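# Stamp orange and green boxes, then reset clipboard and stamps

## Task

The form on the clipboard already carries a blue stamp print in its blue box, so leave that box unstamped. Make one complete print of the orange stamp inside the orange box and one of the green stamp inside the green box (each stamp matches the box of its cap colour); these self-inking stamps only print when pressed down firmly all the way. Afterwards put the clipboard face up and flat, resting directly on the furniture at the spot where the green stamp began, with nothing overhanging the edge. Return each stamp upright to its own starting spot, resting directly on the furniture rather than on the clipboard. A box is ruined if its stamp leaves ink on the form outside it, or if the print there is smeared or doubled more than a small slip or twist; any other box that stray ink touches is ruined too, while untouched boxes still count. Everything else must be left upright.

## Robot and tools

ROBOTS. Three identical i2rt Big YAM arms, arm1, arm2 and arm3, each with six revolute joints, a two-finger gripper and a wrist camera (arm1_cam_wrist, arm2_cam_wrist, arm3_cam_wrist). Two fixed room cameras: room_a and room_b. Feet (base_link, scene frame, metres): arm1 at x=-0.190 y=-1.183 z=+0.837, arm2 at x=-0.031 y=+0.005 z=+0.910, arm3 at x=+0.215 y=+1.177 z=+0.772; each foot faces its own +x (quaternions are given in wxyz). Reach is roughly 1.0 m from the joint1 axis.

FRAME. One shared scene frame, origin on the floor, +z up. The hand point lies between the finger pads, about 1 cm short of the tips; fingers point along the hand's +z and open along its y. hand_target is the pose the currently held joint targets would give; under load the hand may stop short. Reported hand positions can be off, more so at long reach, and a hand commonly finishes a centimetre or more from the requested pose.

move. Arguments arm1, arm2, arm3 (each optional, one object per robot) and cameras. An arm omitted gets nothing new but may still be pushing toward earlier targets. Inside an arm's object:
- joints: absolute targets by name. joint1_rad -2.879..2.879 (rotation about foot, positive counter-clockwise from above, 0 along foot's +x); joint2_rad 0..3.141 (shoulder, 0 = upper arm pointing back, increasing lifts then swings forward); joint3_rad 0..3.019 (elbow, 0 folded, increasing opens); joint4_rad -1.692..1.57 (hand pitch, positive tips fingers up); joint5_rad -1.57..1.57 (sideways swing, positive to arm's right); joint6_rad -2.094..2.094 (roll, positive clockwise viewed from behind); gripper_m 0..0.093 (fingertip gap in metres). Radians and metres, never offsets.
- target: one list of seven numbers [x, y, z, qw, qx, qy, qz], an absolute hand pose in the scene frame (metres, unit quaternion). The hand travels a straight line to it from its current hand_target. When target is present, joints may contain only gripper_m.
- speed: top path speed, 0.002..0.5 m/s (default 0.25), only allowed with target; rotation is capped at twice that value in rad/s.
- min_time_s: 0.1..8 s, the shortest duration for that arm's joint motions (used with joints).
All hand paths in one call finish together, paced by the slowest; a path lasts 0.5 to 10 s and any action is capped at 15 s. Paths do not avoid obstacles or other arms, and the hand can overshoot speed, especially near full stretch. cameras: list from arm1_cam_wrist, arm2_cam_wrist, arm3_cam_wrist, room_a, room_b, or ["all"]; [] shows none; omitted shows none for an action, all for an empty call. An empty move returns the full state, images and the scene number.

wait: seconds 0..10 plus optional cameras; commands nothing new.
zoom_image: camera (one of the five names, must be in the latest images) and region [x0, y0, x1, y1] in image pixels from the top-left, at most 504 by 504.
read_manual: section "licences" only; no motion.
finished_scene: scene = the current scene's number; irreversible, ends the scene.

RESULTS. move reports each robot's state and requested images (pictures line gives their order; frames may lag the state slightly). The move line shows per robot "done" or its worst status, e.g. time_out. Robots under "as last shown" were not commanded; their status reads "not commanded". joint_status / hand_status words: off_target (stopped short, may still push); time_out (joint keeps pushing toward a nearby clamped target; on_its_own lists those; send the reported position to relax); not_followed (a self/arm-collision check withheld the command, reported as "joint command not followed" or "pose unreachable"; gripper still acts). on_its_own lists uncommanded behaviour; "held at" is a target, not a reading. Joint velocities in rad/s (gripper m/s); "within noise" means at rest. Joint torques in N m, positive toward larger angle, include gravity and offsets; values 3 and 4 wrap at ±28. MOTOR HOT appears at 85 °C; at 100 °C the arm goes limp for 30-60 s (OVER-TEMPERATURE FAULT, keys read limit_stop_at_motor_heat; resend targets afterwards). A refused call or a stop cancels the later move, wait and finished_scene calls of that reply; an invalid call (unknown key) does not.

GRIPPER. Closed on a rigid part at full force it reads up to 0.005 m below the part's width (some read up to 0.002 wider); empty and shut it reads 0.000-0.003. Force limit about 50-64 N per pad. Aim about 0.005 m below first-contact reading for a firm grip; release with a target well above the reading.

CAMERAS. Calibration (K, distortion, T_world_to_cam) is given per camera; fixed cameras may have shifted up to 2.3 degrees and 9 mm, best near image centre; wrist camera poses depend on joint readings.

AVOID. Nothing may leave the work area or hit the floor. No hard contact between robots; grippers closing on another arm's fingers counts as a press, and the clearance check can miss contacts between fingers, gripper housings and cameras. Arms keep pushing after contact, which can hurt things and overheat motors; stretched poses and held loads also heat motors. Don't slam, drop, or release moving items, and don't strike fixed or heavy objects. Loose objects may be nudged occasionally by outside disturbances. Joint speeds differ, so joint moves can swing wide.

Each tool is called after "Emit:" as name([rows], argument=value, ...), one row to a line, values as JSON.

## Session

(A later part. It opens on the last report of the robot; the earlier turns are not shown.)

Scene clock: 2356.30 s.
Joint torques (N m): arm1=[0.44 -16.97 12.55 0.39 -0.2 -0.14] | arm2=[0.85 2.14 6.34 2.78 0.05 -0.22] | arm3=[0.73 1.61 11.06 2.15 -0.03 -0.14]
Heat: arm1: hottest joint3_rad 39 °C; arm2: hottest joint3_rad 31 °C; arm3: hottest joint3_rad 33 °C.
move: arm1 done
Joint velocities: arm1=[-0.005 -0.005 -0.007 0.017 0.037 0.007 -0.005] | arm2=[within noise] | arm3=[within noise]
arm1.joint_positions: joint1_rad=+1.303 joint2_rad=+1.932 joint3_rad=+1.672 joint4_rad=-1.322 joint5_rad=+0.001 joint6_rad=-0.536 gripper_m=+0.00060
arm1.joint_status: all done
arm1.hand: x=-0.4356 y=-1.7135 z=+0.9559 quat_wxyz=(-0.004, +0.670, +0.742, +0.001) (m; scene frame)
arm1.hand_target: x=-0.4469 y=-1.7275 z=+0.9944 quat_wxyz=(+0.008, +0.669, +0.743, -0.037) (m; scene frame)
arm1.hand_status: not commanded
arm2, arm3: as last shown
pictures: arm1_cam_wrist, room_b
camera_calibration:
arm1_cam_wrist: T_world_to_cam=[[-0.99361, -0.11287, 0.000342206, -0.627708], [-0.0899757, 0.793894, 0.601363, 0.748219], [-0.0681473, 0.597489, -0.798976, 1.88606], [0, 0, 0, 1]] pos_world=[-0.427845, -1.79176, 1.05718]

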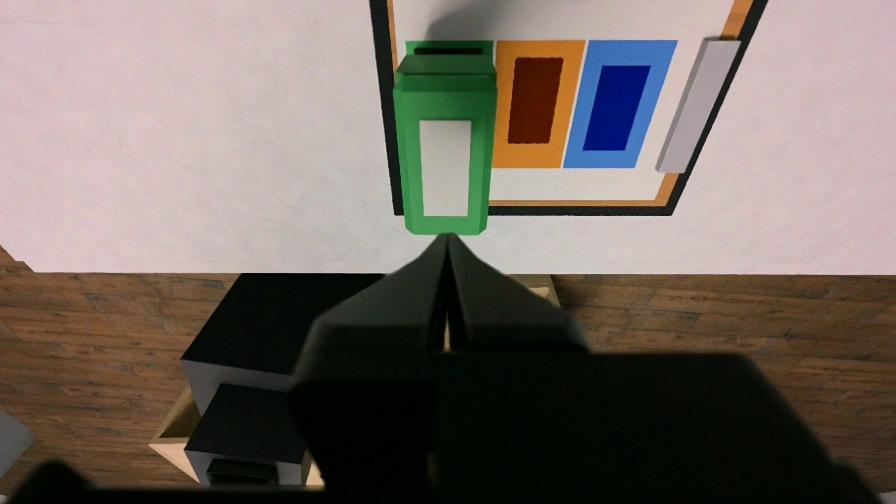

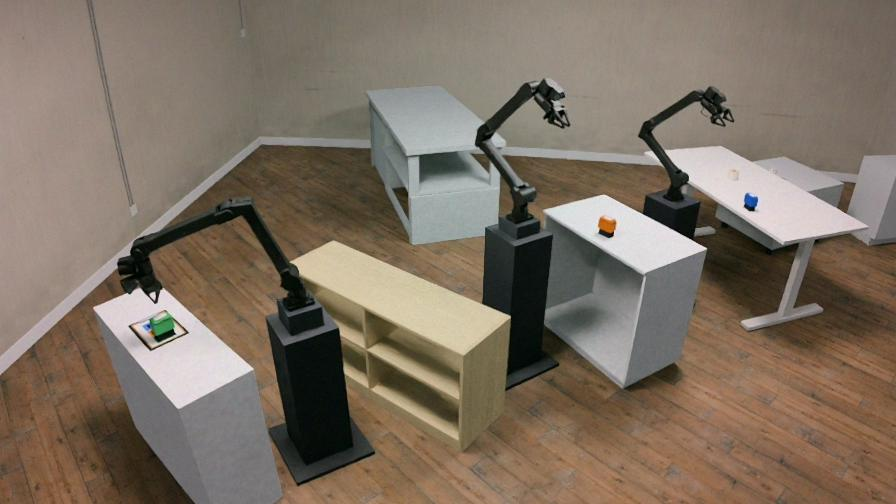

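Emit:
move(arm1={"joints": {"joint1_rad": 1.305, "joint2_rad": 1.992, "joint3_rad": 1.592, "joint4_rad": -1.182}, "min_time_s": 2.0}, cameras=["arm1_cam_wrist"])

Emit:
zoom_image(camera="arm1_cam_wrist", region=[330, 20, 600, 290])

Scene clock: 2394.10 s.
Joint torques (N m): arm1=[1.2 -13.86 7.31 1.06 -0.2 -0.15] | arm2=[1.08 2.2 6.3 2.8 0.05 -0.22] | arm3=[0.56 1.55 11.07 2.19 0 -0.12]
Heat: arm1: hottest joint3_rad 40 °C; arm2: hottest joint3_rad 31 °C; arm3: hottest joint3_rad 33 °C.
move: arm1 done
Joint velocities: within noise
arm1.joint_positions: joint1_rad=+1.303 joint2_rad=+1.973 joint3_rad=+1.598 joint4_rad=-1.192 joint5_rad=+0.001 joint6_rad=-0.536 gripper_m=+0.00055
arm1.joint_status: all done
arm1.hand: x=-0.4377 y=-1.7169 z=+0.9060 quat_wxyz=(-0.001, +0.670, +0.742, -0.006) (m; scene frame)
arm1.hand_target: x=-0.4360 y=-1.7163 z=+0.8930 quat_wxyz=(-0.003, +0.666, +0.746, +0.001) (m; scene frame)
arm1.hand_status: not commanded
arm2, arm3: as last shown
pictures: arm1_cam_wrist
camera_calibration:
arm1_cam_wrist: T_world_to_cam=[[-0.993611, -0.112527, 0.00870173, -0.637202], [-0.0857284, 0.80263, 0.590285, 0.807699], [-0.073407, 0.585767, -0.807148, 1.83304], [0, 0, 0, 1]] pos_world=[-0.42933, -1.79372, 1.00831]

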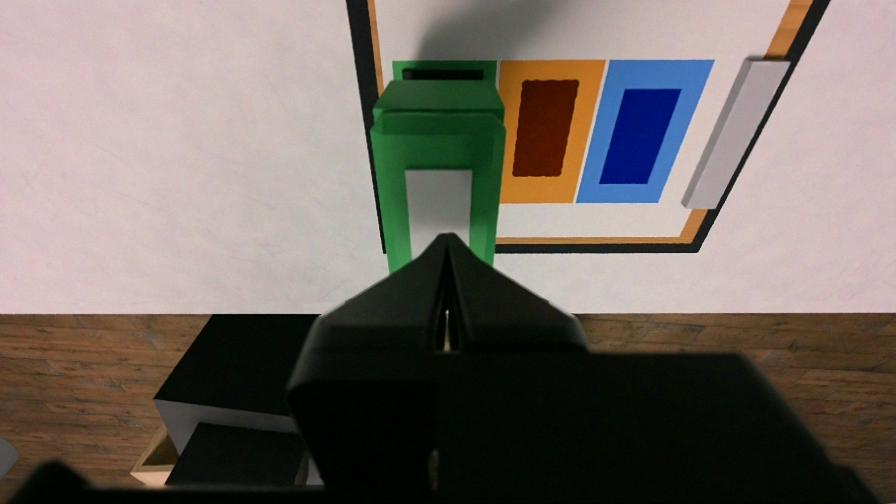

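Scaled by 1.867 from the camera's 896x504 image, which has a finer 1280x720 frame.

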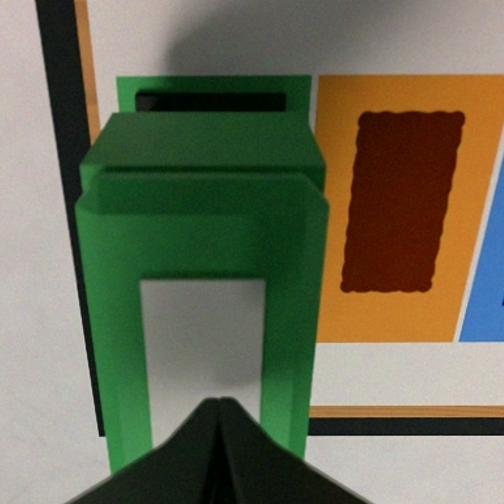

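Emit:
move(arm1={"joints": {"joint1_rad": 1.316, "joint2_rad": 2.003, "joint3_rad": 1.576, "joint4_rad": -1.162}, "min_time_s": 1.2}, cameras=["arm1_cam_wrist"])

Emit:
zoom_image(camera="arm1_cam_wrist", region=[330, 20, 600, 290])

Scene clock: 2420.50 s.
Joint torques (N m): arm1=[1.73 -13.63 7.13 1.06 -0.2 -0.14] | arm2=[1.14 2.08 6.32 2.8 0.06 -0.21] | arm3=[0.79 1.9 11.03 2.22 -0.02 -0.14]
Heat: arm1: hottest joint3_rad 39 °C; arm2: hottest joint3_rad 31 °C; arm3: hottest joint3_rad 33 °C.
move: arm1 done
Joint velocities: within noise
arm1.joint_positions: joint1_rad=+1.308 joint2_rad=+1.981 joint3_rad=+1.583 joint4_rad=-1.172 joint5_rad=+0.001 joint6_rad=-0.536 gripper_m=+0.00055
arm1.joint_status: all done
arm1.hand: x=-0.4340 y=-1.7169 z=+0.8958 quat_wxyz=(-0.002, +0.668, +0.744, -0.005) (m; scene frame)
arm1.hand_target: x=-0.4290 y=-1.7168 z=+0.8809 quat_wxyz=(-0.004, +0.662, +0.750, +0.005) (m; scene frame)
arm1.hand_status: not commanded
arm2, arm3: as last shown
pictures: arm1_cam_wrist
camera_calibration:
arm1_cam_wrist: T_world_to_cam=[[-0.992969, -0.118186, 0.00671469, -0.641051], [-0.0912123, 0.800035, 0.592979, 0.80468], [-0.0754535, 0.588197, -0.80519, 1.82659], [0, 0, 0, 1]] pos_world=[-0.425324, -1.79393, 0.997901]

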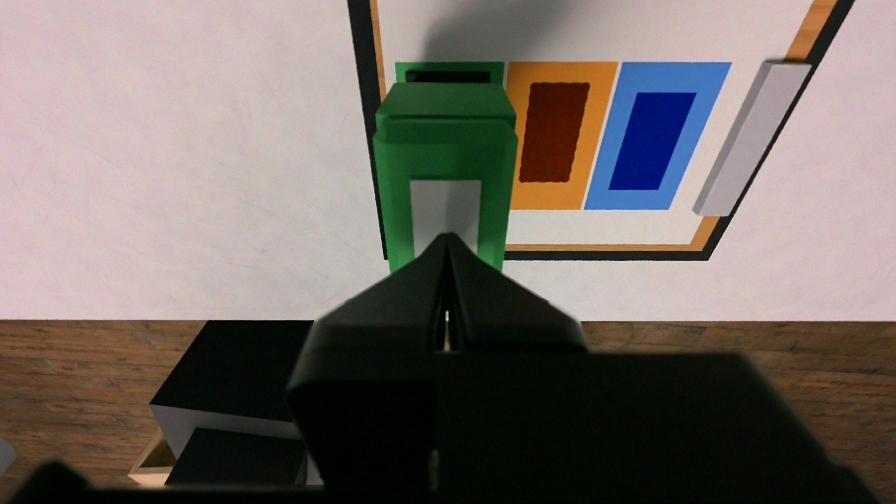

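Scaled by 1.867 from the camera's 896x504 image, which has a finer 1280x720 frame.

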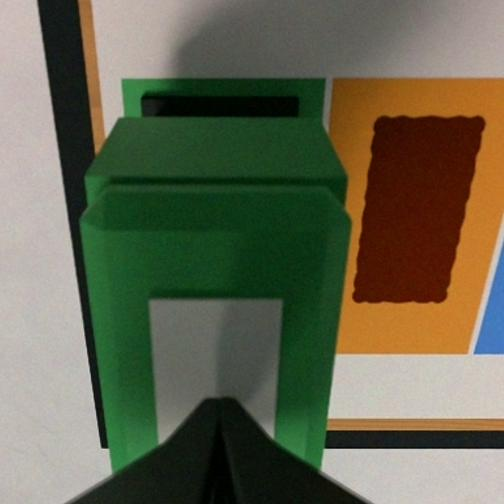

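Emit:
move(arm1={"joints": {"joint2_rad": 2.055, "joint3_rad": 1.535, "joint4_rad": -1.140}, "min_time_s": 1.5}, cameras=["arm1_cam_wrist"])

Emit:
zoom_image(camera="arm1_cam_wrist", region=[330, 20, 600, 290])

Scene clock: 2435.40 s.
Joint torques (N m): arm1=[1.67 -10.87 5.37 0.87 -0.2 -0.15] | arm2=[0.85 2.08 6.28 2.74 0.03 -0.21] | arm3=[0.5 1.55 11.11 2.19 0.03 -0.18]
Heat: arm1: hottest joint3_rad 38 °C; arm2: hottest joint3_rad 31 °C; arm3: hottest joint3_rad 33 °C.
move: arm1 done
Joint velocities: within noise
arm1.joint_positions: joint1_rad=+1.308 joint2_rad=+1.994 joint3_rad=+1.565 joint4_rad=-1.145 joint5_rad=+0.001 joint6_rad=-0.536 gripper_m=+0.00055
arm1.joint_status: all done
arm1.hand: x=-0.4335 y=-1.7155 z=+0.8824 quat_wxyz=(-0.003, +0.668, +0.744, -0.003) (m; scene frame)
arm1.hand_target: x=-0.4222 y=-1.7011 z=+0.8386 quat_wxyz=(-0.015, +0.661, +0.749, +0.038) (m; scene frame)
arm1.hand_status: not commanded
arm2.joint_positions: joint1_rad=+0.189 joint2_rad=+0.616 joint3_rad=+1.403 joint4_rad=-1.322 joint5_rad=+0.001 joint6_rad=+0.011 gripper_m=+0.03594
arm2.joint_status: not commanded
arm2.hand: x=+0.2057 y=+0.0065 z=+1.4585 quat_wxyz=(-0.494, +0.005, -0.869, -0.012) (m; scene frame)
arm2.hand_target: x=+0.2106 y=+0.0090 z=+1.4609 quat_wxyz=(-0.500, +0.014, -0.866, -0.012) (m; scene frame)
arm2.hand_status: not commanded
arm3: as last shown
pictures: arm1_cam_wrist
camera_calibration:
arm1_cam_wrist: T_world_to_cam=[[-0.992967, -0.118286, 0.0049415, -0.638982], [-0.0921162, 0.798155, 0.595368, 0.805874], [-0.0743677, 0.590726, -0.803438, 1.81835], [0, 0, 0, 1]] pos_world=[-0.425028, -1.79294, 0.984296]

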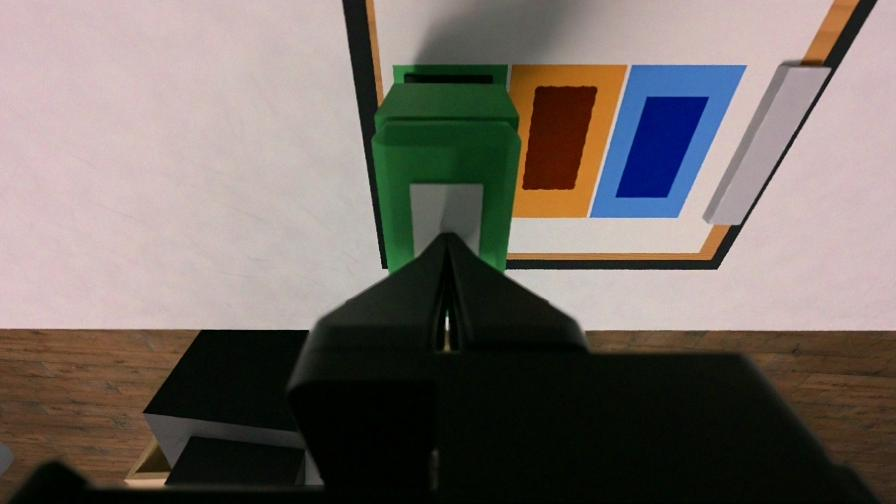

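Scaled by 1.867 from the camera's 896x504 image, which has a finer 1280x720 frame.

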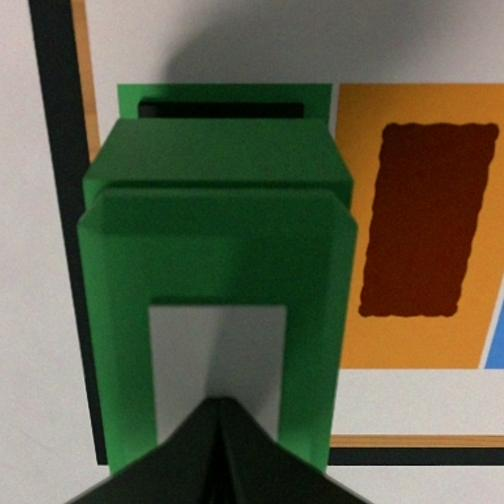

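Emit:
move(arm1={"joints": {"joint2_rad": 2.130, "joint3_rad": 1.479, "joint4_rad": -1.108}, "min_time_s": 1.5})

Scene clock: 2442.57 s.
Joint torques (N m): arm1=[1.73 -7.3 2.74 0.68 -0.2 -0.14] | arm2=[1.08 2.26 6.34 2.82 0.05 -0.2] | arm3=[0.44 1.55 11.07 2.24 -0.03 -0.18]
Heat: arm1: hottest joint3_rad 38 °C; arm2: hottest joint3_rad 31 °C; arm3: hottest joint3_rad 33 °C.
move: arm1 done
Joint velocities: within noise
arm1.joint_positions: joint1_rad=+1.308 joint2_rad=+2.018 joint3_rad=+1.541 joint4_rad=-1.108 joint5_rad=+0.001 joint6_rad=-0.536 gripper_m=+0.00055
arm1.joint_status: all done
arm1.hand: x=-0.4323 y=-1.7127 z=+0.8607 quat_wxyz=(-0.004, +0.668, +0.744, +0.002) (m; scene frame)
arm1.hand_target: x=-0.4103 y=-1.6737 z=+0.7814 quat_wxyz=(-0.030, +0.659, +0.747, +0.086) (m; scene frame)
arm1.hand_status: not commanded
arm2, arm3: as last shown
pictures: none

Emit:
move(arm1={"joints": {"joint2_rad": 2.150, "joint3_rad": 1.470, "joint4_rad": -1.096}, "min_time_s": 1.0}, cameras=["arm1_cam_wrist", "room_b"])

Emit:
zoom_image(camera="arm1_cam_wrist", region=[330, 20, 600, 290])

Emit:
zoom_image(camera="room_b", region=[120, 280, 220, 360])

Scene clock: 2451.07 s.
Joint torques (N m): arm1=[1.73 -5.89 2.28 0.84 -0.2 -0.14] | arm2=[1.08 2.02 6.31 2.78 0.07 -0.2] | arm3=[0.44 1.26 10.84 2.15 -0.04 -0.15]
Heat: arm1: hottest joint3_rad 37 °C; arm2: hottest joint3_rad 31 °C; arm3: hottest joint3_rad 33 °C.
move: arm1 done
Joint velocities: within noise
arm1.joint_positions: joint1_rad=+1.308 joint2_rad=+2.018 joint3_rad=+1.539 joint4_rad=-1.100 joint5_rad=+0.001 joint6_rad=-0.536 gripper_m=+0.00055
arm1.joint_status: all done
arm1.hand: x=-0.4327 y=-1.7136 z=+0.8598 quat_wxyz=(-0.003, +0.668, +0.744, +0.000) (m; scene frame)
arm1.hand_target: x=-0.4083 y=-1.6691 z=+0.7683 quat_wxyz=(-0.032, +0.658, +0.746, +0.094) (m; scene frame)
arm1.hand_status: not commanded
arm2, arm3: as last shown
pictures: arm1_cam_wrist, room_b
camera_calibration:
arm1_cam_wrist: T_world_to_cam=[[-0.992986, -0.11821, 0.00221125, -0.635362], [-0.0933382, 0.795262, 0.599038, 0.809289], [-0.0725711, 0.59463, -0.800717, 1.80423], [0, 0, 0, 1]] pos_world=[-0.424433, -1.79155, 0.961287]

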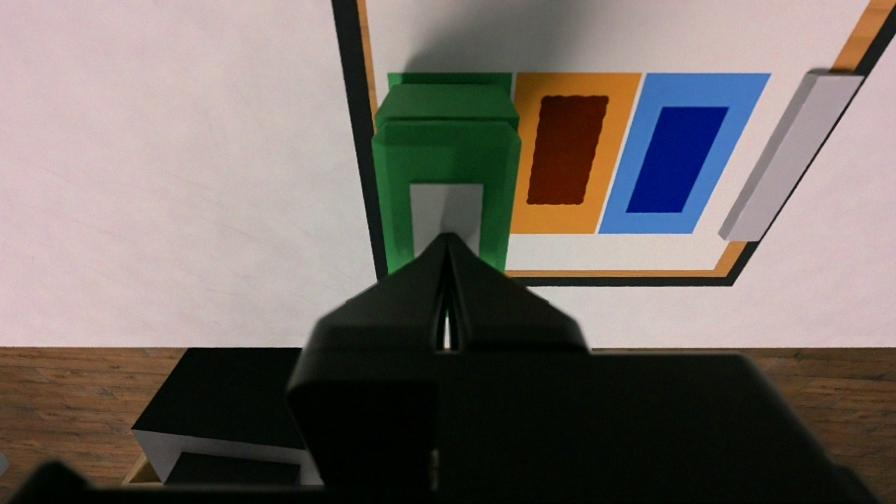

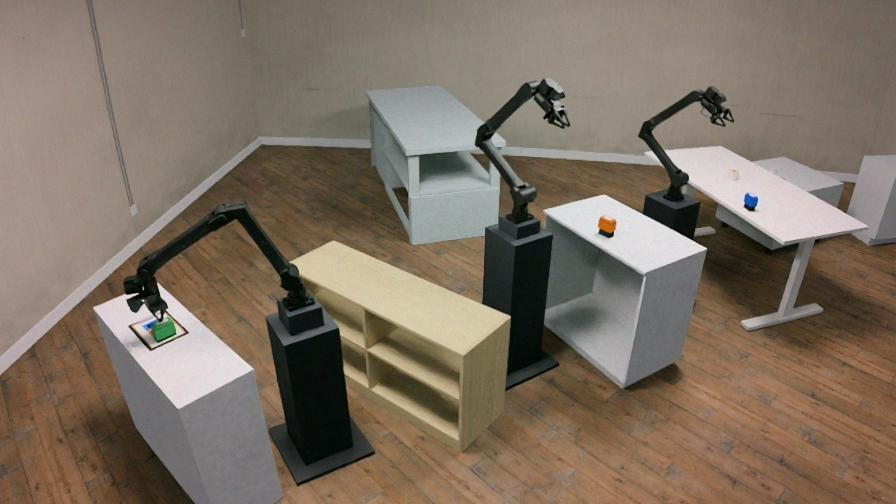

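Scaled by 1.867 from the camera's 896x504 image, which has a finer 1280x720 frame.

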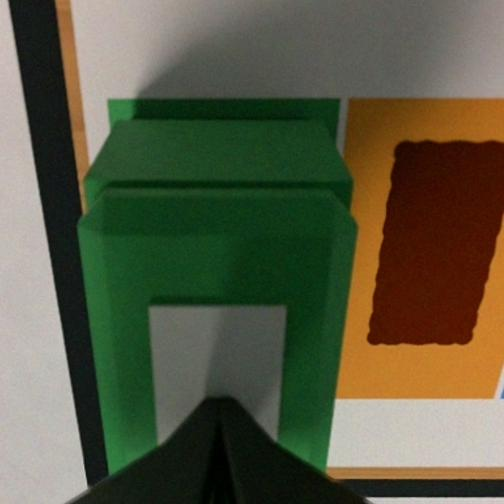

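Scaled by 5.040 from the camera's 896x504 image, which has a finer 1280x720 frame.

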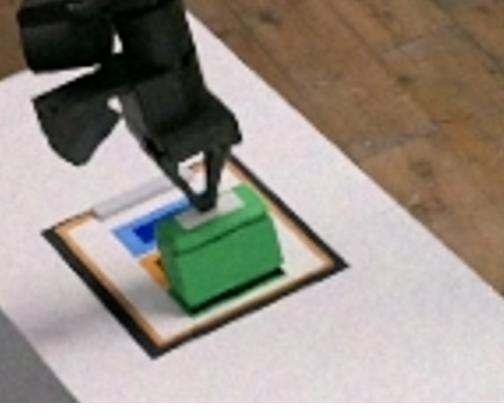

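Emit:
move(arm1={"joints": {"joint2_rad": 2.240, "joint3_rad": 1.412, "joint4_rad": -1.094}, "min_time_s": 1.5})

Scene clock: 2469.83 s.
Joint torques (N m): arm1=[1.67 0.03 -1.01 0.77 -0.2 -0.14] | arm2=[0.97 1.96 6.38 2.82 0.05 -0.22] | arm3=[0.67 1.79 10.93 2.17 0 -0.14]
Heat: arm1: hottest joint3_rad 36 °C; arm2: hottest joint3_rad 31 °C; arm3: hottest joint3_rad 33 °C.
move: arm1 time_out
Joint velocities: within noise
arm1.joint_positions: joint1_rad=+1.308 joint2_rad=+2.026 joint3_rad=+1.528 joint4_rad=-1.096 joint5_rad=+0.001 joint6_rad=-0.536 gripper_m=+0.00055
arm1.joint_status: joint2_rad time_out (moved +0.008 of +0.222); joint3_rad time_out (moved -0.010 of -0.127); the others done
arm1.on_its_own: joint2_rad reads +2.026 and still pushes toward +2.240 since a time_out; joint3_rad reads +1.528 and still pushes toward +1.416 since a time_out
arm1.hand: x=-0.4310 y=-1.7097 z=+0.8518 quat_wxyz=(-0.006, +0.668, +0.744, +0.006) (m; scene frame)
arm1.hand_target: x=-0.3893 y=-1.6260 z=+0.7124 quat_wxyz=(-0.053, +0.652, +0.739, +0.161) (m; scene frame)
arm1.hand_status: not commanded
arm2, arm3: as last shown
pictures: none

Emit:
move(arm1={"joints": {"joint4_rad": -1.080}, "min_time_s": 0.8}, cameras=["arm1_cam_wrist", "room_b", "room_a"])

Emit:
zoom_image(camera="arm1_cam_wrist", region=[330, 20, 600, 290])

Emit:
zoom_image(camera="room_b", region=[120, 280, 220, 360])

Scene clock: 2481.77 s.
Joint torques (N m): arm1=[1.73 0.03 -0.99 1.24 -0.2 -0.14] | arm2=[0.85 1.9 6.41 2.74 0.04 -0.22] | arm3=[0.85 1.85 10.99 2.37 -0.03 -0.13]
Heat: arm1: hottest joint3_rad 36 °C; arm2: hottest joint3_rad 31 °C; arm3: hottest joint3_rad 33 °C.
move: arm1 done
Joint velocities: within noise
arm1.joint_positions: joint1_rad=+1.308 joint2_rad=+2.026 joint3_rad=+1.528 joint4_rad=-1.095 joint5_rad=+0.001 joint6_rad=-0.536 gripper_m=+0.00055
arm1.joint_status: all done
arm1.on_its_own: joint2_rad reads +2.026 and still pushes toward +2.240 since a time_out; joint3_rad reads +1.528 and still pushes toward +1.416 since a time_out
arm1.hand: x=-0.4311 y=-1.7099 z=+0.8518 quat_wxyz=(-0.005, +0.668, +0.744, +0.006) (m; scene frame)
arm1.hand_target: x=-0.3907 y=-1.6290 z=+0.7113 quat_wxyz=(-0.051, +0.653, +0.740, +0.154) (m; scene frame)
arm1.hand_status: not commanded
arm2: as last shown
arm3.joint_positions: joint1_rad=+0.157 joint2_rad=+0.638 joint3_rad=+1.390 joint4_rad=-1.193 joint5_rad=-0.007 joint6_rad=+0.122 gripper_m=+0.09396
arm3.joint_status: not commanded
arm3.hand: x=+0.4776 y=+1.1686 z=+1.3377 quat_wxyz=(-0.534, -0.061, -0.843, -0.032) (m; scene frame)
arm3.hand_target: x=+0.4747 y=+1.1686 z=+1.3512 quat_wxyz=(-0.547, -0.060, -0.835, -0.033) (m; scene frame)
arm3.hand_status: not commanded
pictures: arm1_cam_wrist, room_a, room_b
camera_calibration:
arm1_cam_wrist: T_world_to_cam=[[-0.992983, -0.118163, -0.00475819, -0.627347], [-0.0966766, 0.787934, 0.608124, 0.789584], [-0.0681086, 0.604316, -0.793828, 1.80834], [0, 0, 0, 1]] pos_world=[-0.423446, -1.78908, 0.952364]

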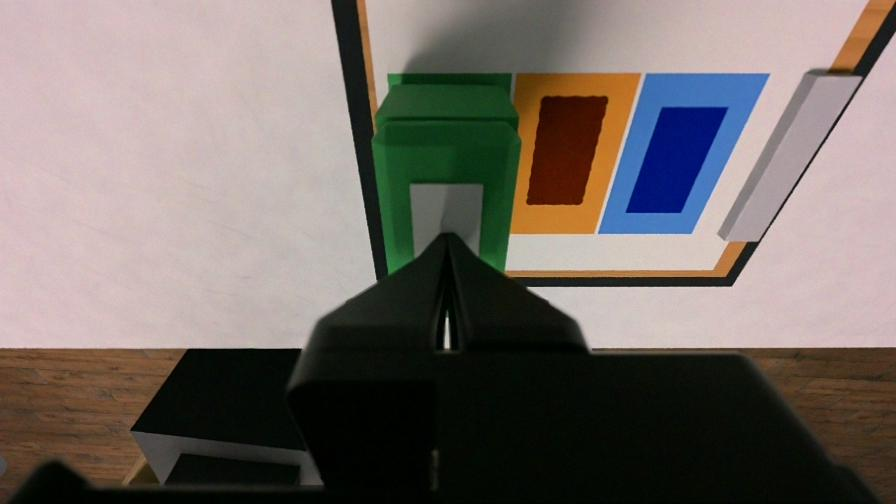

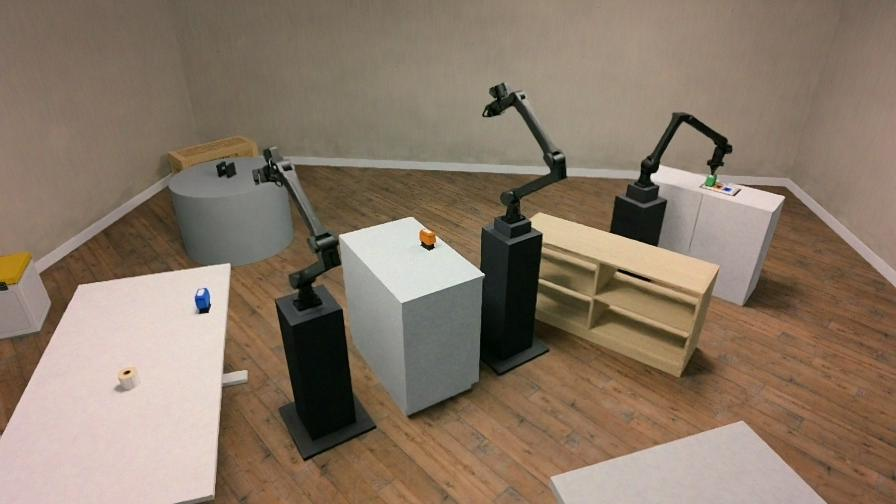

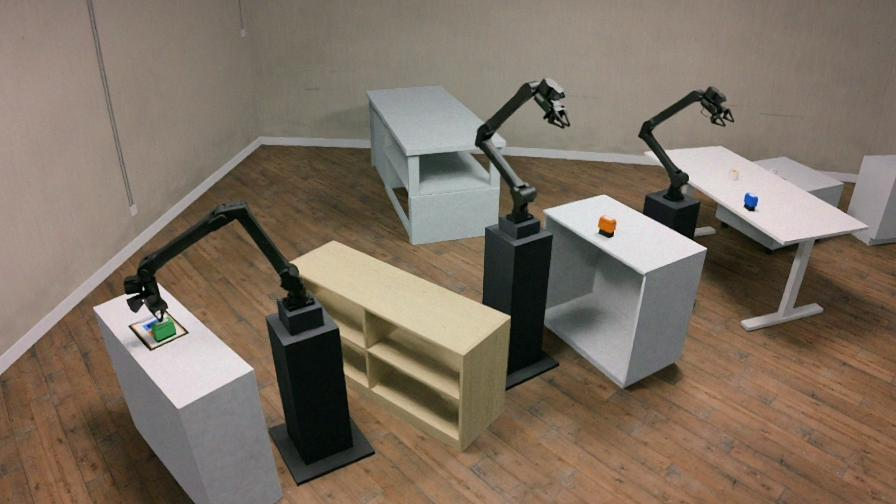

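Scaled by 1.867 from the camera's 896x504 image, which has a finer 1280x720 frame.

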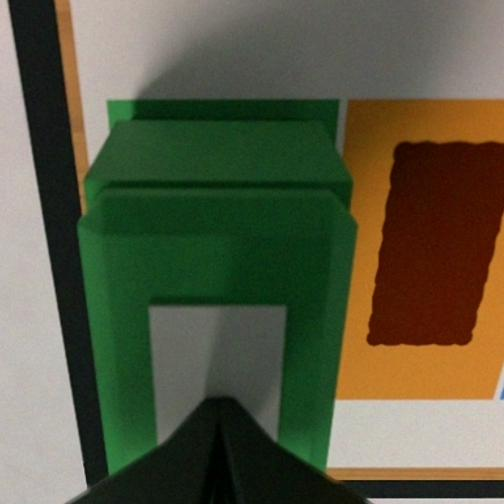

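Scaled by 5.040 from the camera's 896x504 image, which has a finer 1280x720 frame.

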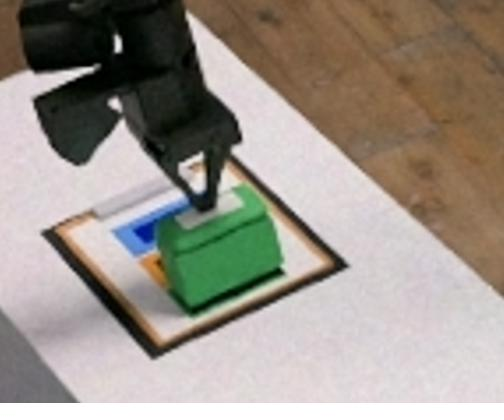

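Emit:
move(arm1={"joints": {"joint2_rad": 2.335, "joint3_rad": 1.345, "joint4_rad": -1.082}, "min_time_s": 1.5}, cameras=["arm1_cam_wrist"])

Emit:
zoom_image(camera="arm1_cam_wrist", region=[330, 20, 600, 290])

Scene clock: 2493.83 s.
Joint torques (N m): arm1=[1.67 6.48 -1.17 1.05 -0.2 -0.14] | arm2=[0.85 2.43 6.38 2.78 0.05 -0.22] | arm3=[0.09 1.85 11.03 2.35 0.02 -0.11]
Heat: arm1: hottest joint3_rad 35 °C; arm2: hottest joint3_rad 31 °C; arm3: hottest joint3_rad 33 °C.
move: arm1 time_out
Joint velocities: within noise
arm1.joint_positions: joint1_rad=+1.308 joint2_rad=+2.030 joint3_rad=+1.523 joint4_rad=-1.091 joint5_rad=+0.001 joint6_rad=-0.536 gripper_m=+0.00055
arm1.joint_status: joint2_rad time_out (moved +0.004 of +0.309); joint3_rad time_out (moved -0.005 of -0.183); the others done
arm1.on_its_own: joint2_rad reads +2.030 and still pushes toward +2.335 since a time_out; joint3_rad reads +1.523 and still pushes toward +1.409 since a time_out
arm1.hand: x=-0.4304 y=-1.7083 z=+0.8480 quat_wxyz=(-0.006, +0.668, +0.744, +0.008) (m; scene frame)
arm1.hand_target: x=-0.3784 y=-1.6010 z=+0.6674 quat_wxyz=(-0.066, +0.647, +0.732, +0.203) (m; scene frame)
arm1.hand_status: not commanded
arm2, arm3: as last shown
pictures: arm1_cam_wrist
camera_calibration:
arm1_cam_wrist: T_world_to_cam=[[-0.992975, -0.118083, -0.00753591, -0.623966], [-0.0979925, 0.784992, 0.611707, 0.782059], [-0.0663167, 0.608148, -0.791049, 1.80943], [0, 0, 0, 1]] pos_world=[-0.422952, -1.78799, 0.948255]

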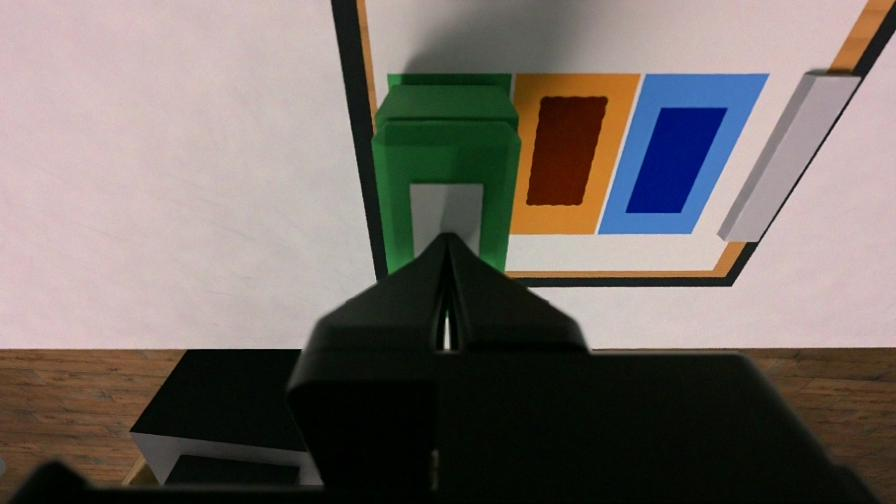

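Scaled by 1.867 from the camera's 896x504 image, which has a finer 1280x720 frame.

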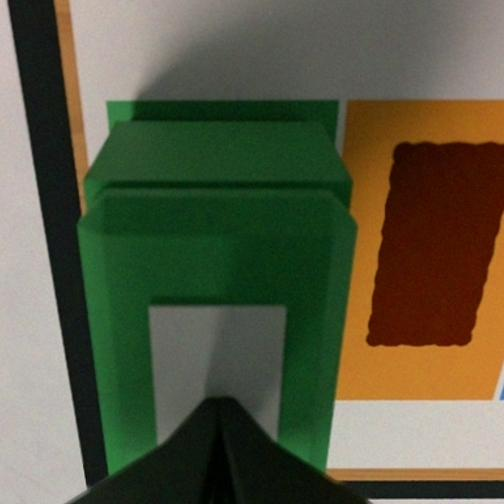

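Emit:
move(arm1={"joints": {"joint2_rad": 2.16, "joint3_rad": 1.455, "joint4_rad": -1.096}, "min_time_s": 1.5})

Scene clock: 2502.87 s.
Joint torques (N m): arm1=[1.67 -5.01 1.94 0.66 -0.2 -0.15] | arm2=[1.08 2.08 6.35 2.85 0.05 -0.22] | arm3=[-0.15 1.32 11.03 2.24 0.01 -0.11]
Heat: arm1: hottest joint3_rad 35 °C; arm2: hottest joint3_rad 31 °C; arm3: hottest joint3_rad 33 °C.
move: arm1 time_out
Joint velocities: within noise
arm1.joint_positions: joint1_rad=+1.308 joint2_rad=+2.016 joint3_rad=+1.528 joint4_rad=-1.095 joint5_rad=+0.001 joint6_rad=-0.536 gripper_m=+0.00055
arm1.joint_status: joint2_rad time_out (moved -0.014 of +0.130); the others done
arm1.on_its_own: joint2_rad reads +2.016 and still pushes toward +2.160 since a time_out
arm1.hand: x=-0.4315 y=-1.7110 z=+0.8576 quat_wxyz=(-0.004, +0.668, +0.744, +0.001) (m; scene frame)
arm1.hand_target: x=-0.4045 y=-1.6606 z=+0.7597 quat_wxyz=(-0.036, +0.658, +0.745, +0.105) (m; scene frame)
arm1.hand_status: not commanded
arm2, arm3: as last shown
pictures: none

Emit:
move(arm1={"joints": {"joint2_rad": 2.055, "joint3_rad": 1.545, "joint4_rad": -1.140}, "min_time_s": 1.2})

Emit:
move(arm1={"joints": {"joint2_rad": 1.90, "joint3_rad": 1.735, "joint4_rad": -1.335}, "min_time_s": 2.0}, cameras=["arm1_cam_wrist", "room_b"])

Emit:
zoom_image(camera="arm1_cam_wrist", region=[330, 20, 600, 290])

Scene clock: 2510.23 s.
Joint torques (N m): arm1=[1.73 -12.34 7.19 -0.12 -0.2 -0.15] | arm2=[1.2 2.02 6.31 2.82 0.06 -0.21] | arm3=[0.21 1.38 10.92 2.15 0.02 -0.11]
Heat: arm1: hottest joint3_rad 35 °C; arm2: hottest joint3_rad 31 °C; arm3: hottest joint3_rad 33 °C.
move: arm1 done
Joint velocities: within noise
arm1.joint_positions: joint1_rad=+1.308 joint2_rad=+2.014 joint3_rad=+1.549 joint4_rad=-1.118 joint5_rad=+0.001 joint6_rad=-0.536 gripper_m=+0.00055
arm1.joint_status: all done
arm1.hand: x=-0.4327 y=-1.7137 z=+0.8655 quat_wxyz=(-0.004, +0.668, +0.744, +0.002) (m; scene frame)
arm1.hand_target: x=-0.4239 y=-1.7049 z=+0.8415 quat_wxyz=(-0.013, +0.661, +0.749, +0.034) (m; scene frame)
arm1.hand_status: not commanded
arm2, arm3: as last shown
pictures: none

Scene clock: 2512.67 s.
Joint torques (N m): arm1=[1.67 -16.97 12.59 0.38 -0.2 -0.14] | arm2=[0.97 2.26 6.28 2.78 0.05 -0.21] | arm3=[0.09 1.96 10.99 2.24 -0.02 -0.11]
Heat: arm1: hottest joint3_rad 35 °C; arm2: hottest joint3_rad 31 °C; arm3: hottest joint3_rad 33 °C.
move: arm1 done
Joint velocities: within noise
arm1.joint_positions: joint1_rad=+1.308 joint2_rad=+1.927 joint3_rad=+1.675 joint4_rad=-1.327 joint5_rad=+0.001 joint6_rad=-0.536 gripper_m=+0.00055
arm1.joint_status: all done
arm1.hand: x=-0.4326 y=-1.7146 z=+0.9597 quat_wxyz=(-0.003, +0.668, +0.744, +0.000) (m; scene frame)
arm1.hand_target: x=-0.4352 y=-1.7324 z=+0.9982 quat_wxyz=(+0.009, +0.661, +0.749, -0.038) (m; scene frame)
arm1.hand_status: not commanded
arm2.joint_positions: joint1_rad=+0.189 joint2_rad=+0.616 joint3_rad=+1.403 joint4_rad=-1.322 joint5_rad=+0.001 joint6_rad=+0.011 gripper_m=+0.03594
arm2.joint_status: not commanded
arm2.hand: x=+0.2057 y=+0.0065 z=+1.4585 quat_wxyz=(-0.494, +0.005, -0.869, -0.012) (m; scene frame)
arm2.hand_target: x=+0.2106 y=+0.0090 z=+1.4609 quat_wxyz=(-0.500, +0.014, -0.866, -0.012) (m; scene frame)
arm2.hand_status: not commanded
arm3: as last shown
pictures: arm1_cam_wrist, room_b
camera_calibration:
arm1_cam_wrist: T_world_to_cam=[[-0.992988, -0.118199, 0.00177795, -0.635123], [-0.0935426, 0.79487, 0.599525, 0.748947], [-0.0722764, 0.595155, -0.800354, 1.8855], [0, 0, 0, 1]] pos_world=[-0.424334, -1.79255, 1.06119]

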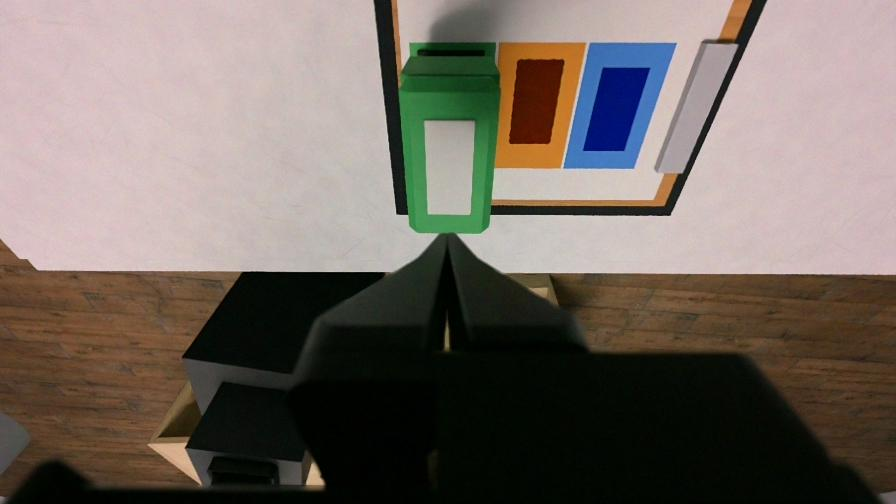

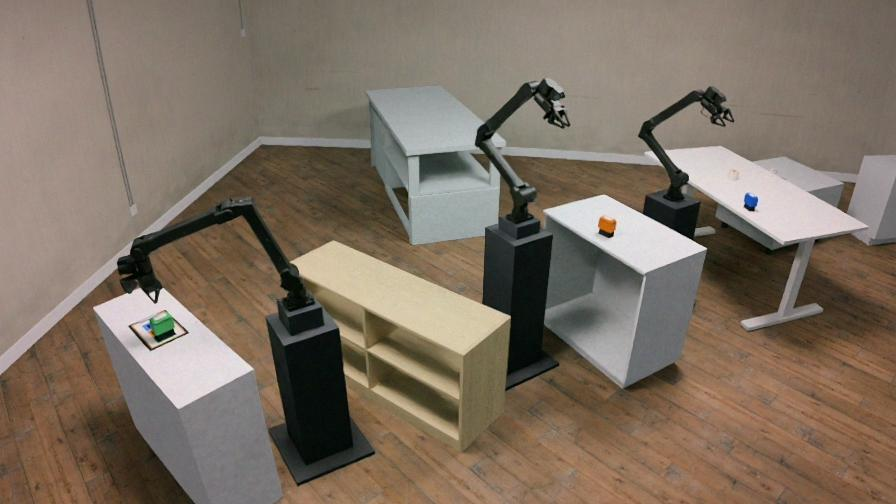

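Scaled by 1.867 from the camera's 896x504 image, which has a finer 1280x720 frame.

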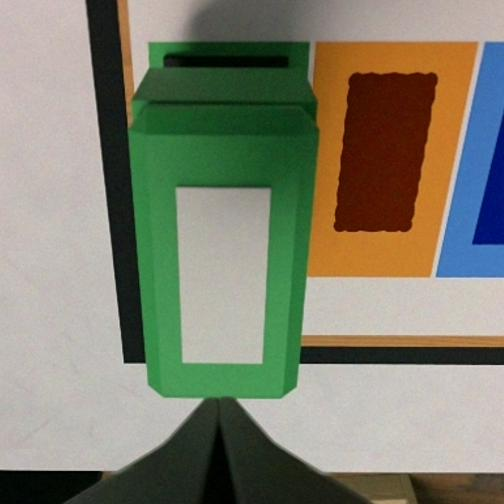

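Emit:
move(arm1={"joints": {"gripper_m": 0.093}})

Emit:
move(arm1={"joints": {"joint2_rad": 2.042, "joint3_rad": 1.530, "joint4_rad": -1.068}, "min_time_s": 2.5}, cameras=["arm1_cam_wrist"])

Scene clock: 2525.77 s.
Joint torques (N m): arm1=[1.67 -16.91 12.59 0.39 -0.2 -0.14] | arm2=[1.08 2.2 6.37 2.78 0.05 -0.2] | arm3=[0.21 1.61 11.06 2.11 -0.03 -0.16]
Heat: arm1: hottest joint3_rad 38 °C; arm2: hottest joint3_rad 31 °C; arm3: hottest joint3_rad 33 °C.
move: arm1 done
Joint velocities: within noise
arm1.joint_positions: joint1_rad=+1.308 joint2_rad=+1.927 joint3_rad=+1.675 joint4_rad=-1.327 joint5_rad=+0.001 joint6_rad=-0.536 gripper_m=+0.09280
arm1.joint_status: all done
arm1.hand: x=-0.4326 y=-1.7146 z=+0.9597 quat_wxyz=(-0.003, +0.668, +0.744, +0.000) (m; scene frame)
arm1.hand_target: x=-0.4352 y=-1.7324 z=+0.9982 quat_wxyz=(+0.009, +0.661, +0.749, -0.038) (m; scene frame)
arm1.hand_status: not commanded
arm2, arm3: as last shown
pictures: none

Scene clock: 2528.70 s.
Joint torques (N m): arm1=[1.73 -14.1 6.9 1.06 -0.2 -0.14] | arm2=[0.97 2.02 6.32 2.84 0.04 -0.21] | arm3=[0.38 1.85 11.18 2.17 0 -0.11]
Heat: arm1: hottest joint3_rad 38 °C; arm2: hottest joint3_rad 31 °C; arm3: hottest joint3_rad 33 °C.
move: arm1 done
Joint velocities: within noise
arm1.joint_positions: joint1_rad=+1.308 joint2_rad=+2.024 joint3_rad=+1.536 joint4_rad=-1.077 joint5_rad=+0.001 joint6_rad=-0.536 gripper_m=+0.09288
arm1.joint_status: all done
arm1.hand: x=-0.4342 y=-1.7168 z=+0.8553 quat_wxyz=(-0.001, +0.668, +0.744, -0.007) (m; scene frame)
arm1.hand_target: x=-0.4292 y=-1.7168 z=+0.8433 quat_wxyz=(-0.003, +0.662, +0.750, +0.000) (m; scene frame)
arm1.hand_status: not commanded
arm2, arm3: as last shown
pictures: arm1_cam_wrist
camera_calibration:
arm1_cam_wrist: T_world_to_cam=[[-0.992948, -0.118212, 0.00895936, -0.643017], [-0.0901903, 0.802293, 0.590078, 0.83544], [-0.0769426, 0.585108, -0.807297, 1.78983], [0, 0, 0, 1]] pos_world=[-0.42542, -1.79352, 0.957708]

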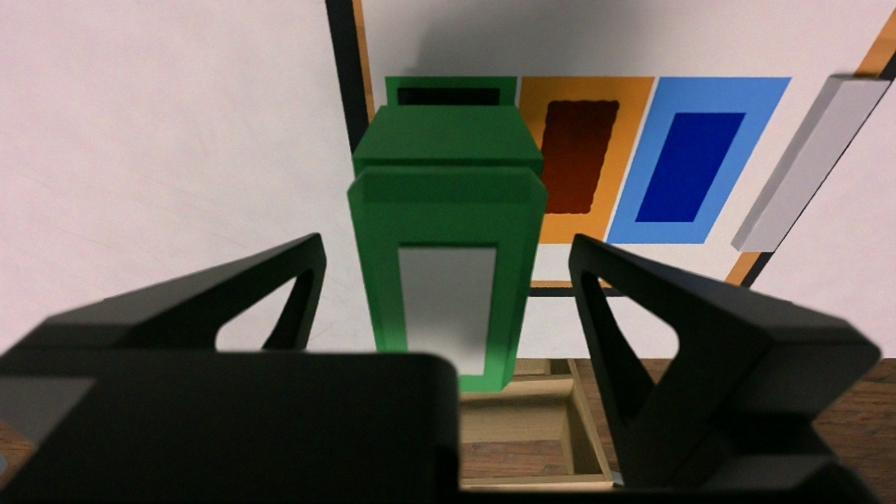

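Emit:
move(arm1={"joints": {"joint2_rad": 2.052, "joint3_rad": 1.524, "joint4_rad": -1.068}, "min_time_s": 1.0})

Emit:
move(arm1={"joints": {"gripper_m": 0.042}}, cameras=["arm1_cam_wrist"])

Scene clock: 2535.80 s.
Joint torques (N m): arm1=[1.73 -13.86 6.78 1.02 -0.2 -0.14] | arm2=[0.97 2.2 6.31 2.74 0.05 -0.22] | arm3=[0.56 1.14 10.96 2.14 0.01 -0.15]
Heat: arm1: hottest joint3_rad 38 °C; arm2: hottest joint3_rad 31 °C; arm3: hottest joint3_rad 33 °C.
move: arm1 done
Joint velocities: within noise
arm1.joint_positions: joint1_rad=+1.308 joint2_rad=+2.031 joint3_rad=+1.531 joint4_rad=-1.077 joint5_rad=+0.001 joint6_rad=-0.536 gripper_m=+0.09288
arm1.joint_status: all done
arm1.hand: x=-0.4331 y=-1.7143 z=+0.8500 quat_wxyz=(-0.003, +0.668, +0.744, -0.001) (m; scene frame)
arm1.hand_target: x=-0.4276 y=-1.7132 z=+0.8358 quat_wxyz=(-0.005, +0.662, +0.750, +0.008) (m; scene frame)
arm1.hand_status: not commanded
arm2, arm3: as last shown
pictures: none

Scene clock: 2536.47 s.
Joint torques (N m): arm1=[1.67 -13.86 6.78 0.98 -0.21 -0.14] | arm2=[0.85 2.2 6.37 2.82 0.04 -0.22] | arm3=[0.62 1.32 10.89 2.21 0.01 -0.15]
Heat: arm1: hottest joint3_rad 38 °C; arm2: hottest joint3_rad 31 °C; arm3: hottest joint3_rad 33 °C.
move: arm1 off_target
Joint velocities: within noise
arm1.joint_positions: joint1_rad=+1.308 joint2_rad=+2.031 joint3_rad=+1.531 joint4_rad=-1.076 joint5_rad=+0.001 joint6_rad=-0.536 gripper_m=+0.04847
arm1.joint_status: gripper_m off_target (ended at +0.04849, target +0.04200)
arm1.hand: x=-0.4332 y=-1.7144 z=+0.8500 quat_wxyz=(-0.003, +0.668, +0.744, -0.002) (m; scene frame)
arm1.hand_target: x=-0.4276 y=-1.7132 z=+0.8358 quat_wxyz=(-0.005, +0.662, +0.750, +0.008) (m; scene frame)
arm1.hand_status: not commanded
arm2: as last shown
arm3.joint_positions: joint1_rad=+0.157 joint2_rad=+0.638 joint3_rad=+1.390 joint4_rad=-1.193 joint5_rad=-0.007 joint6_rad=+0.122 gripper_m=+0.09396
arm3.joint_status: not commanded
arm3.hand: x=+0.4776 y=+1.1686 z=+1.3377 quat_wxyz=(-0.534, -0.061, -0.843, -0.032) (m; scene frame)
arm3.hand_target: x=+0.4747 y=+1.1686 z=+1.3512 quat_wxyz=(-0.547, -0.060, -0.835, -0.033) (m; scene frame)
arm3.hand_status: not commanded
pictures: arm1_cam_wrist
camera_calibration:
arm1_cam_wrist: T_world_to_cam=[[-0.992934, -0.118611, 0.00355744, -0.637683], [-0.0930261, 0.796664, 0.597221, 0.819857], [-0.0736713, 0.59267, -0.802069, 1.79418], [0, 0, 0, 1]] pos_world=[-0.42473, -1.79215, 0.951691]

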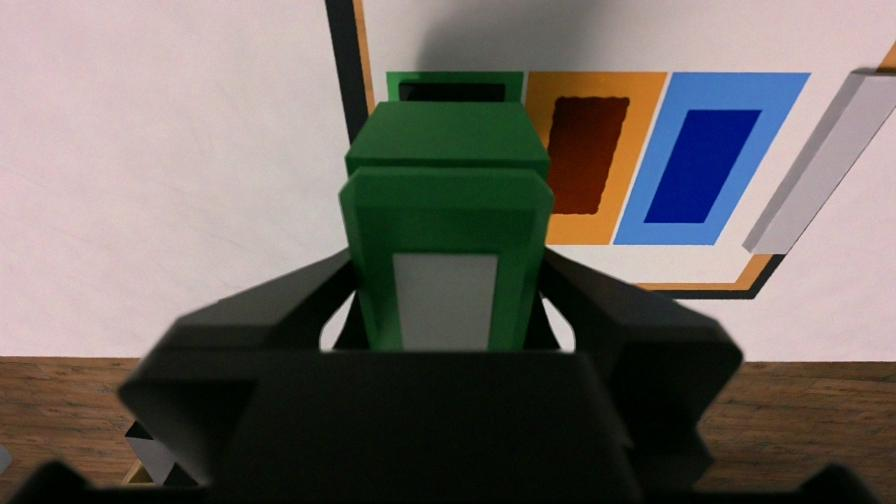

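Emit:
move(arm1={"joints": {"joint2_rad": 1.912, "joint3_rad": 1.705, "joint4_rad": -1.272}, "min_time_s": 2.0}, cameras=["arm1_cam_wrist"])

Scene clock: 2545.67 s.
Joint torques (N m): arm1=[1.73 -18.08 13.01 0.38 -0.21 -0.14] | arm2=[1.03 2.08 6.39 2.74 0.03 -0.22] | arm3=[0.5 1.73 11.15 2.15 -0.02 -0.14]
Heat: arm1: hottest joint3_rad 38 °C; arm2: hottest joint3_rad 31 °C; arm3: hottest joint3_rad 33 °C.
move: arm1 done
Joint velocities: within noise
arm1.joint_positions: joint1_rad=+1.308 joint2_rad=+1.953 joint3_rad=+1.637 joint4_rad=-1.264 joint5_rad=+0.001 joint6_rad=-0.536 gripper_m=+0.04847
arm1.joint_status: all done
arm1.hand: x=-0.4335 y=-1.7162 z=+0.9312 quat_wxyz=(-0.004, +0.668, +0.744, +0.000) (m; scene frame)
arm1.hand_target: x=-0.4379 y=-1.7383 z=+0.9806 quat_wxyz=(+0.012, +0.661, +0.749, -0.048) (m; scene frame)
arm1.hand_status: not commanded
arm2, arm3: as last shown
pictures: arm1_cam_wrist
camera_calibration:
arm1_cam_wrist: T_world_to_cam=[[-0.992944, -0.118574, 0.00157993, -0.636605], [-0.0939343, 0.794602, 0.599819, 0.766331], [-0.0723784, 0.595439, -0.800134, 1.86374], [0, 0, 0, 1]] pos_world=[-0.425234, -1.79415, 1.03258]

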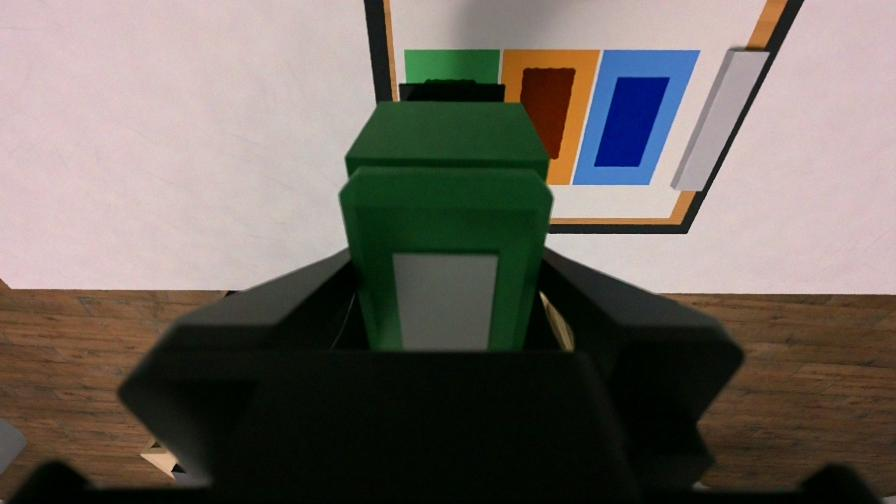

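Emit:
move(arm1={"joints": {"joint1_rad": 1.712, "joint2_rad": 1.880, "joint3_rad": 1.570, "joint4_rad": -1.222, "joint6_rad": -0.390}, "min_time_s": 2.5}, cameras=["arm1_cam_wrist", "room_b"])

Emit:
zoom_image(camera="room_b", region=[80, 270, 220, 390])

Scene clock: 2559.27 s.
Joint torques (N m): arm1=[1.08 -17.85 7.61 1.01 -0.19 0.08] | arm2=[0.91 2.26 6.34 2.77 0.05 -0.2] | arm3=[0.85 1.67 11.06 2.24 0 -0.16]
Heat: arm1: hottest joint3_rad 39 °C; arm2: hottest joint3_rad 31 °C; arm3: hottest joint3_rad 33 °C.
move: arm1 done
Joint velocities: within noise
arm1.joint_positions: joint1_rad=+1.711 joint2_rad=+1.926 joint3_rad=+1.572 joint4_rad=-1.231 joint5_rad=+0.001 joint6_rad=-0.402 gripper_m=+0.04847
arm1.joint_status: all done
arm1.hand: x=-0.2045 y=-1.7545 z=+0.9215 quat_wxyz=(-0.006, +0.562, +0.827, +0.002) (m; scene frame)
arm1.hand_target: x=-0.2038 y=-1.7575 z=+0.9458 quat_wxyz=(+0.008, +0.567, +0.823, -0.020) (m; scene frame)
arm1.hand_status: not commanded
arm2, arm3: as last shown
pictures: arm1_cam_wrist, room_b
camera_calibration:
arm1_cam_wrist: T_world_to_cam=[[-0.925765, -0.378097, 0.00141496, -0.855233], [-0.300152, 0.737182, 0.605369, 0.676123], [-0.229931, 0.560005, -0.795944, 1.7972], [0, 0, 0, 1]] pos_world=[-0.175573, -1.82823, 1.02237]

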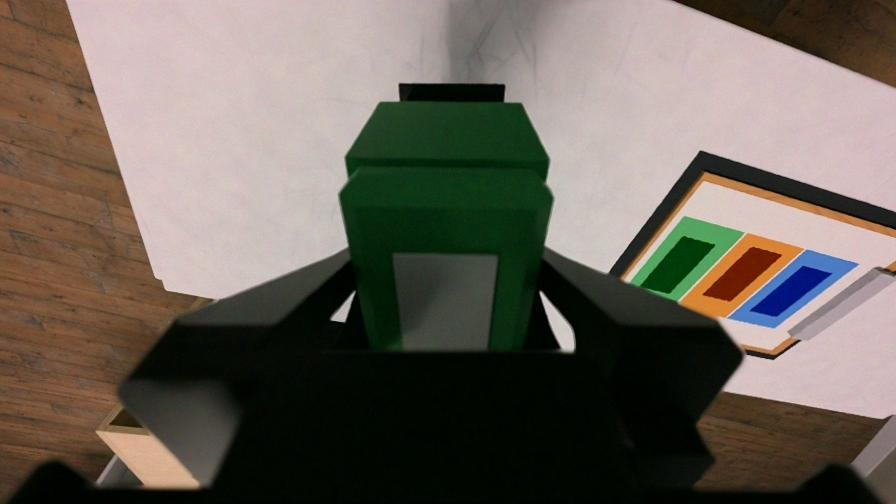

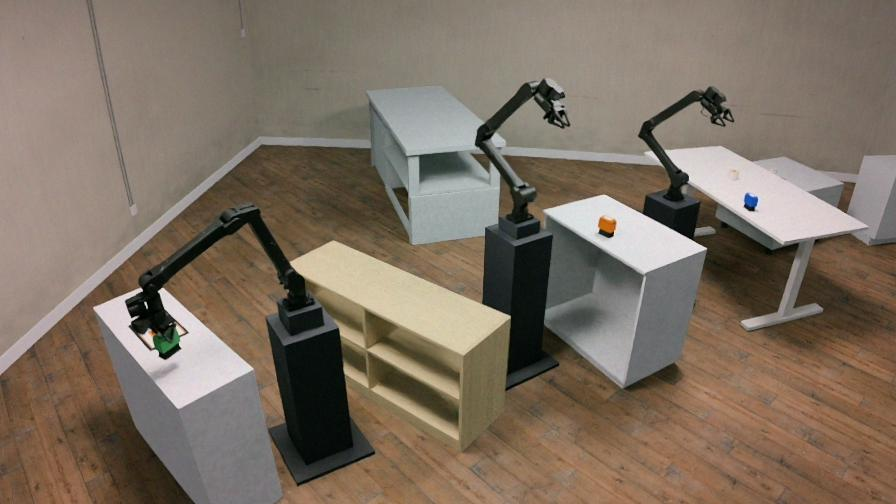

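Scaled by 3.600 from the camera's 896x504 image, which has a finer 1280x720 frame.

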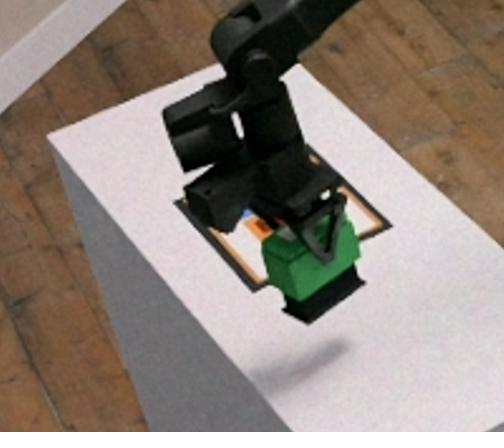

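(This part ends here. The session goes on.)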